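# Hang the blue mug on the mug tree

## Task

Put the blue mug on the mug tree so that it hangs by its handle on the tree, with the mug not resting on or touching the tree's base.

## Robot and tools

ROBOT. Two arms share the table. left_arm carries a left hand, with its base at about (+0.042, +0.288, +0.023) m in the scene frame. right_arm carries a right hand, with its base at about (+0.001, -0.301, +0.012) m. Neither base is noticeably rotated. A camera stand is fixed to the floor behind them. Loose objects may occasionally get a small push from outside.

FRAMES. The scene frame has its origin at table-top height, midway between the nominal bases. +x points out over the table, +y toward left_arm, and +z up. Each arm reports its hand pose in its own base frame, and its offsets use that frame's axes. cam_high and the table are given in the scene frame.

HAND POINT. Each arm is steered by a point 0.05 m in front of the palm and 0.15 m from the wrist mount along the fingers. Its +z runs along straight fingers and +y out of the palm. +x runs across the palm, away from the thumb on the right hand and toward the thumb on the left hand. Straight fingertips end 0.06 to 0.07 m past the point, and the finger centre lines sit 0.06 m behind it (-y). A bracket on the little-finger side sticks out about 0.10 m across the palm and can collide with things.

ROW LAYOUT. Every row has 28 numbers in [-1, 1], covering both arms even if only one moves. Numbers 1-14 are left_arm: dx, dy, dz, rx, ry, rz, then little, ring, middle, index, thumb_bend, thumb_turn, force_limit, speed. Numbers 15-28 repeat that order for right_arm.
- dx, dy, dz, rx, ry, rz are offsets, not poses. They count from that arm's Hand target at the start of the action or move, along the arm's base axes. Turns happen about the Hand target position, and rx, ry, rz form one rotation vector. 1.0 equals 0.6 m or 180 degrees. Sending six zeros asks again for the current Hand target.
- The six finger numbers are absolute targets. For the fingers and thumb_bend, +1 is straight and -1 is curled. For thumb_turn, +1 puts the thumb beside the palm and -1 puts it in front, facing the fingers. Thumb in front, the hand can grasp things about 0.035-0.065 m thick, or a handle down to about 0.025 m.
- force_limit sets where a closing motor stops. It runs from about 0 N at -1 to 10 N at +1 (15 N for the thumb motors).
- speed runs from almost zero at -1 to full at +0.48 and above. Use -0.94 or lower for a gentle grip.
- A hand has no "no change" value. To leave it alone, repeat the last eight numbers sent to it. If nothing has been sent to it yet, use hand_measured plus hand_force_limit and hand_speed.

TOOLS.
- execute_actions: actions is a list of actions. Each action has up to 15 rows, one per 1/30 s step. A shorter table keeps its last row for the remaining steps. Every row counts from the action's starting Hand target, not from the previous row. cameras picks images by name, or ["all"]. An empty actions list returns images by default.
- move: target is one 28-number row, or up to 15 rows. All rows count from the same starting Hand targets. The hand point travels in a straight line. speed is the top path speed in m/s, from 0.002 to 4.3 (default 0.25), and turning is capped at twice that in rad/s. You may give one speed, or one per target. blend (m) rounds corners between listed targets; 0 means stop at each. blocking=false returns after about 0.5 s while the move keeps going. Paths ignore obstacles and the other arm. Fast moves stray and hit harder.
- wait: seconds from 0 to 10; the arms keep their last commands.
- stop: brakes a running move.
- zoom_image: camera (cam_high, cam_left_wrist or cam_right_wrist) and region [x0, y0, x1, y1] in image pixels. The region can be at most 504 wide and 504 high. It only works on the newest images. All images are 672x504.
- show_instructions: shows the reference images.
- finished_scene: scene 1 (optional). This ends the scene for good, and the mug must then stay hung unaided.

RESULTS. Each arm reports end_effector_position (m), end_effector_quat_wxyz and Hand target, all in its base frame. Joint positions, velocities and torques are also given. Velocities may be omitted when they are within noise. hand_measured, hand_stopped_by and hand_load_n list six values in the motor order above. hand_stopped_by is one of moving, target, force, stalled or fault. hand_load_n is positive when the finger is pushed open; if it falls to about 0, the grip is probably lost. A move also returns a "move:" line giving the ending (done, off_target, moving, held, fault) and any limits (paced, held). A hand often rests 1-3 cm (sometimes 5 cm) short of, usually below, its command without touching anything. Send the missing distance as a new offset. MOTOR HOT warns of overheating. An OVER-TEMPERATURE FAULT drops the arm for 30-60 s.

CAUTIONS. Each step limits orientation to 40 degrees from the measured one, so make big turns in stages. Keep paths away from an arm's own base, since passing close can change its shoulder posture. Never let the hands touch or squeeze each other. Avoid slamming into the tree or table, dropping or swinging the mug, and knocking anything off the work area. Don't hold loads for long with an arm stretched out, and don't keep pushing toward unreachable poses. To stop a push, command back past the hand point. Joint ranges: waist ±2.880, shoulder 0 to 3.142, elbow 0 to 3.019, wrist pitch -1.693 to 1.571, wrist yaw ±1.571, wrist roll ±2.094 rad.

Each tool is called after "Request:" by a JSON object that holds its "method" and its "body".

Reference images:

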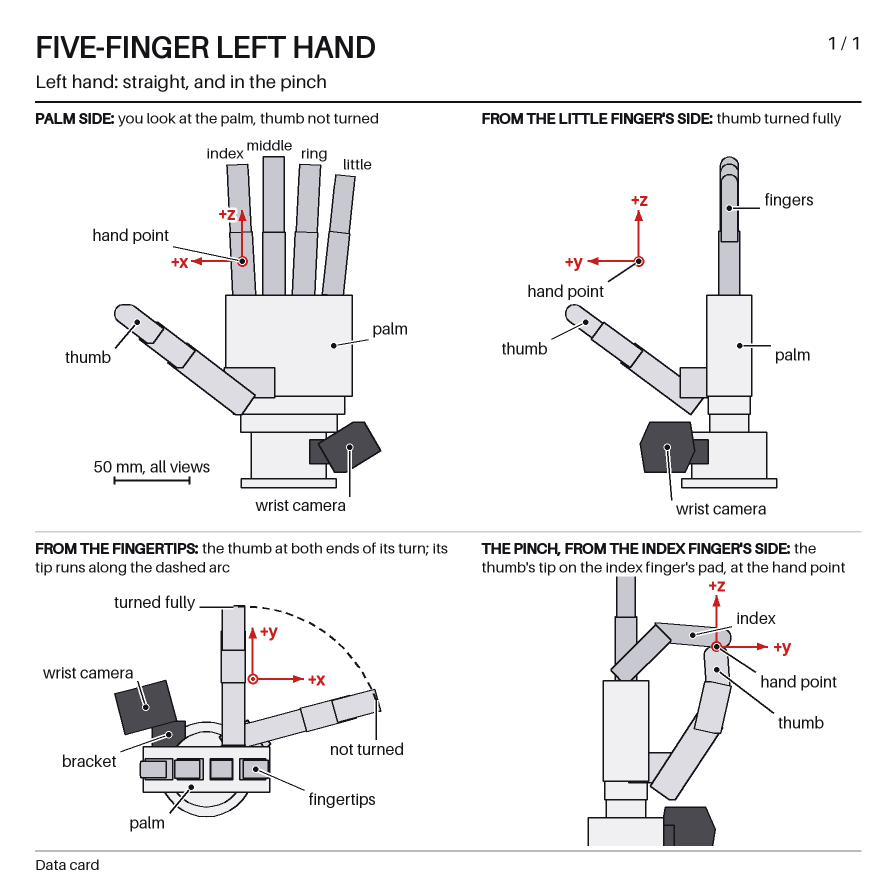

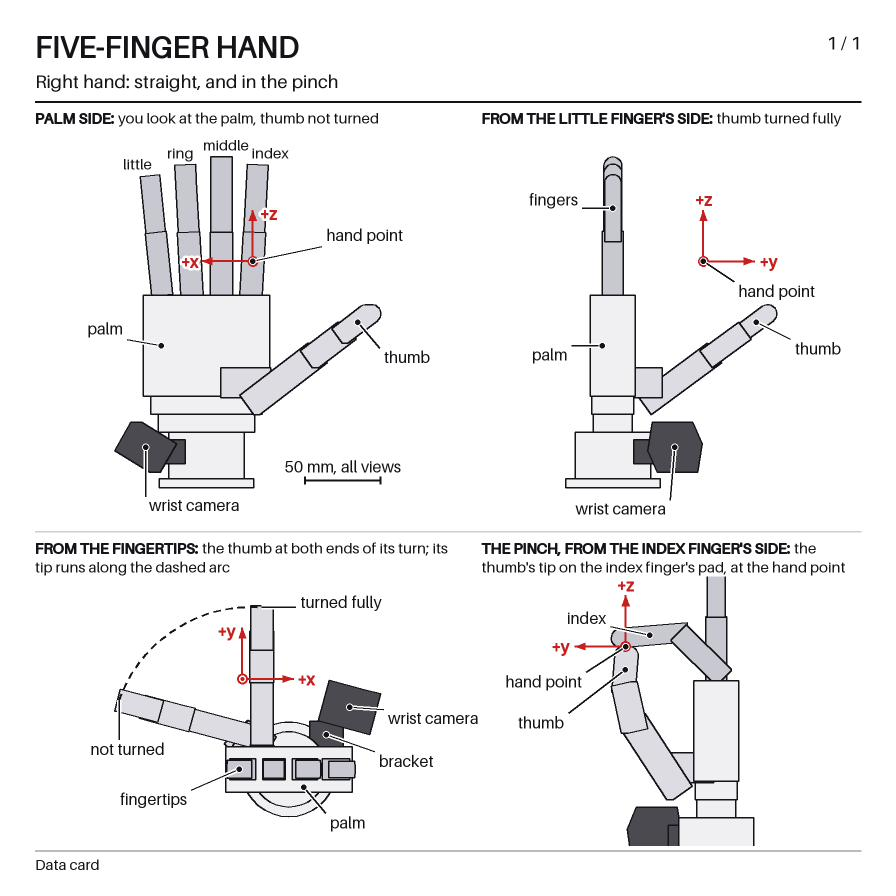

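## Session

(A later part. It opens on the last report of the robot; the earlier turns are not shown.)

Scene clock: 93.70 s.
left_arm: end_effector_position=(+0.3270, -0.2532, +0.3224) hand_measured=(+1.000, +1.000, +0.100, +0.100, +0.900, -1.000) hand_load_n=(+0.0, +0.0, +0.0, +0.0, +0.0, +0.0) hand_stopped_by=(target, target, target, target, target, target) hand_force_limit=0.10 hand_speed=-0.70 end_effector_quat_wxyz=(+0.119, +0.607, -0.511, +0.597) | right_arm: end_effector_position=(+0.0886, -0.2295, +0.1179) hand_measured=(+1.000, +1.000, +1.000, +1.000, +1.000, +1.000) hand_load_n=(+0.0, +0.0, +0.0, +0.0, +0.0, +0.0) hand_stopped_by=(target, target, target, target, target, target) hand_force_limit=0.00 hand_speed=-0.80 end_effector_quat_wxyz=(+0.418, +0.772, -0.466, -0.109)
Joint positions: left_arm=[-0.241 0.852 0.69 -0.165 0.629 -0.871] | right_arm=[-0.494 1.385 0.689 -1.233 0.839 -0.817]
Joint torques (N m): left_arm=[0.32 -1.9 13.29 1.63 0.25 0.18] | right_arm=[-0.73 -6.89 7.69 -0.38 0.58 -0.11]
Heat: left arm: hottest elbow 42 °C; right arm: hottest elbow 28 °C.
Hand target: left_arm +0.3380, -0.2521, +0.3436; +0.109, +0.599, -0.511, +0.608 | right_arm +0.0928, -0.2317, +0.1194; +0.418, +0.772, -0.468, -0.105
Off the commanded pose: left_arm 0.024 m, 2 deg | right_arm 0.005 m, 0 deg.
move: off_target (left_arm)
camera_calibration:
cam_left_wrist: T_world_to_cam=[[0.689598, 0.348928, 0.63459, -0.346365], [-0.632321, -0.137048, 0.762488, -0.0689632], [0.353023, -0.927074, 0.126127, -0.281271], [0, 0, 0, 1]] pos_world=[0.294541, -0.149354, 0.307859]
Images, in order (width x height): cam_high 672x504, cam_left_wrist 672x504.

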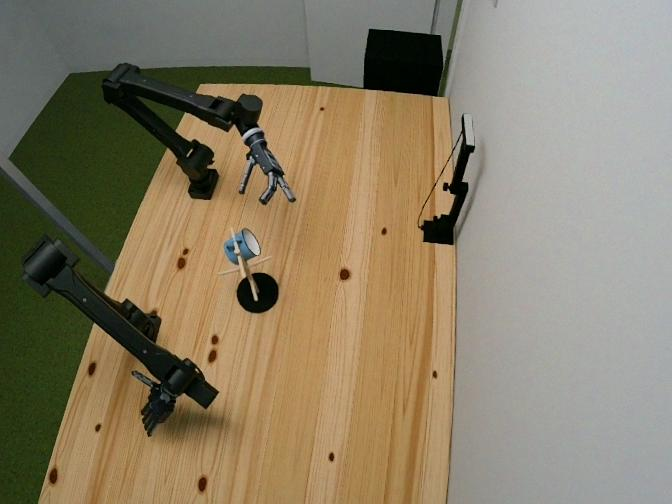

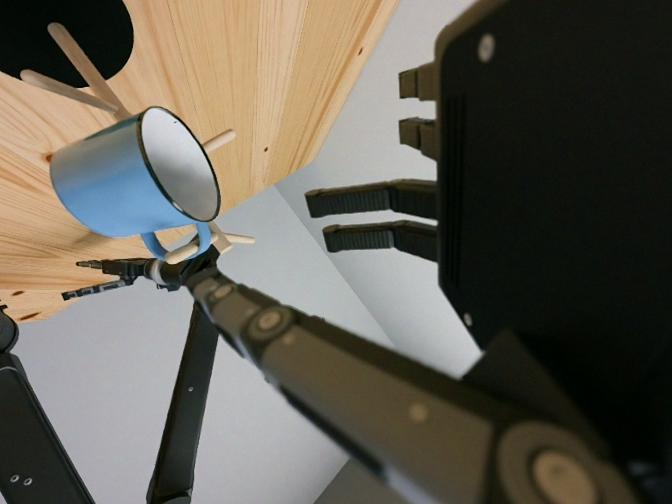

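Request:
{"method": "wait", "body": {"seconds": 0.5, "cameras": ["cam_high", "cam_left_wrist"]}}

Request:
{"method": "zoom_image", "body": {"camera": "cam_high", "region": [200, 180, 290, 270]}}

Scene clock: 94.37 s.
left_arm: end_effector_position=(+0.3271, -0.2532, +0.3222) hand_measured=(+1.000, +1.000, +0.100, +0.100, +0.900, -1.000) hand_load_n=(+0.0, +0.0, +0.0, +0.0, +0.0, +0.0) hand_stopped_by=(target, target, target, target, target, target) hand_force_limit=0.10 hand_speed=-0.70 end_effector_quat_wxyz=(+0.119, +0.607, -0.511, +0.596) | right_arm: end_effector_position=(+0.0886, -0.2295, +0.1179) hand_measured=(+1.000, +1.000, +1.000, +1.000, +1.000, +1.000) hand_load_n=(+0.0, +0.0, +0.0, +0.0, +0.0, +0.0) hand_stopped_by=(target, target, target, target, target, target) hand_force_limit=0.00 hand_speed=-0.80 end_effector_quat_wxyz=(+0.418, +0.772, -0.466, -0.109)
Joint positions: left_arm=[-0.241 0.853 0.69 -0.166 0.629 -0.87] | right_arm=[-0.494 1.385 0.689 -1.233 0.839 -0.817]
Joint torques (N m): left_arm=[0.32 -1.96 13.33 1.55 0.24 0.15] | right_arm=[-0.21 -6.53 7.66 -0.38 0.57 -0.1]
Heat: left arm: hottest elbow 42 °C; right arm: hottest elbow 28 °C.
Hand target: left_arm +0.3381, -0.2521, +0.3435; +0.109, +0.599, -0.511, +0.607 | right_arm +0.0928, -0.2317, +0.1194; +0.418, +0.772, -0.468, -0.105
Off the commanded pose: left_arm 0.024 m, 2 deg | right_arm 0.005 m, 0 deg.
wait: 0.50 s; at rest from the start
camera_calibration:
cam_left_wrist: T_world_to_cam=[[0.689759, 0.348442, 0.634682, -0.346516], [-0.632216, -0.1374, 0.762512, -0.0689125], [0.352897, -0.927205, 0.125518, -0.281088], [0, 0, 0, 1]] pos_world=[0.29464, -0.149354, 0.307756]
Images, in order (width x height): cam_high 672x504, cam_left_wrist 672x504.

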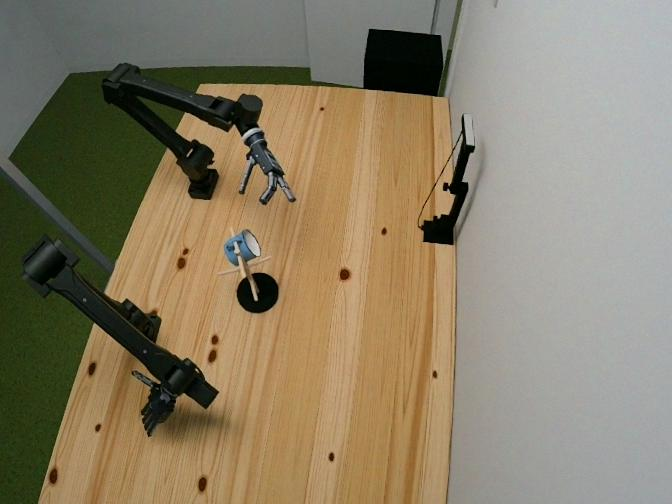

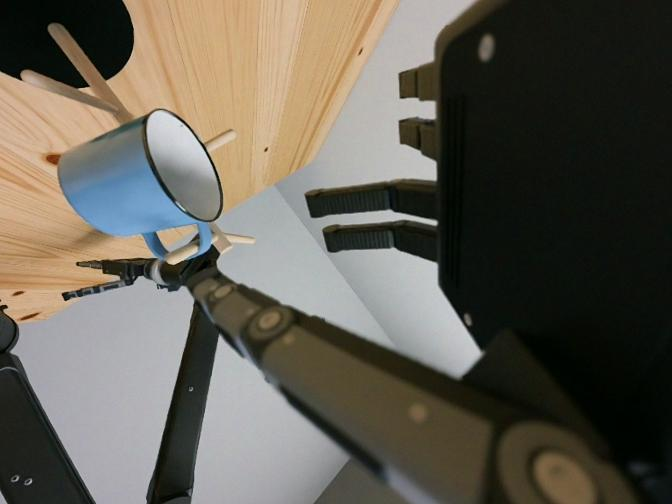

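Scaled by 5.600 from the camera's 672x504 image, which has a finer 960x720 frame.

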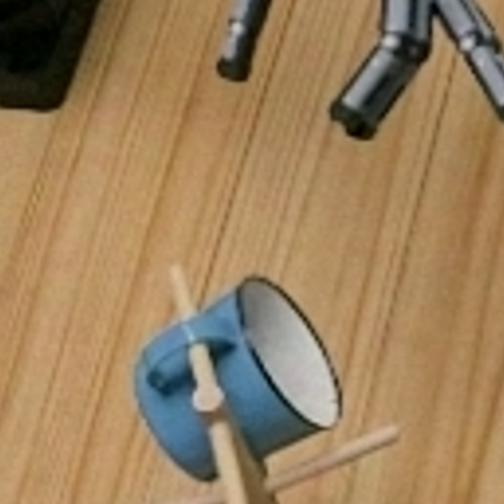

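Request:
{"method": "finished_scene", "body": {}}

The scene is finished: the task was done.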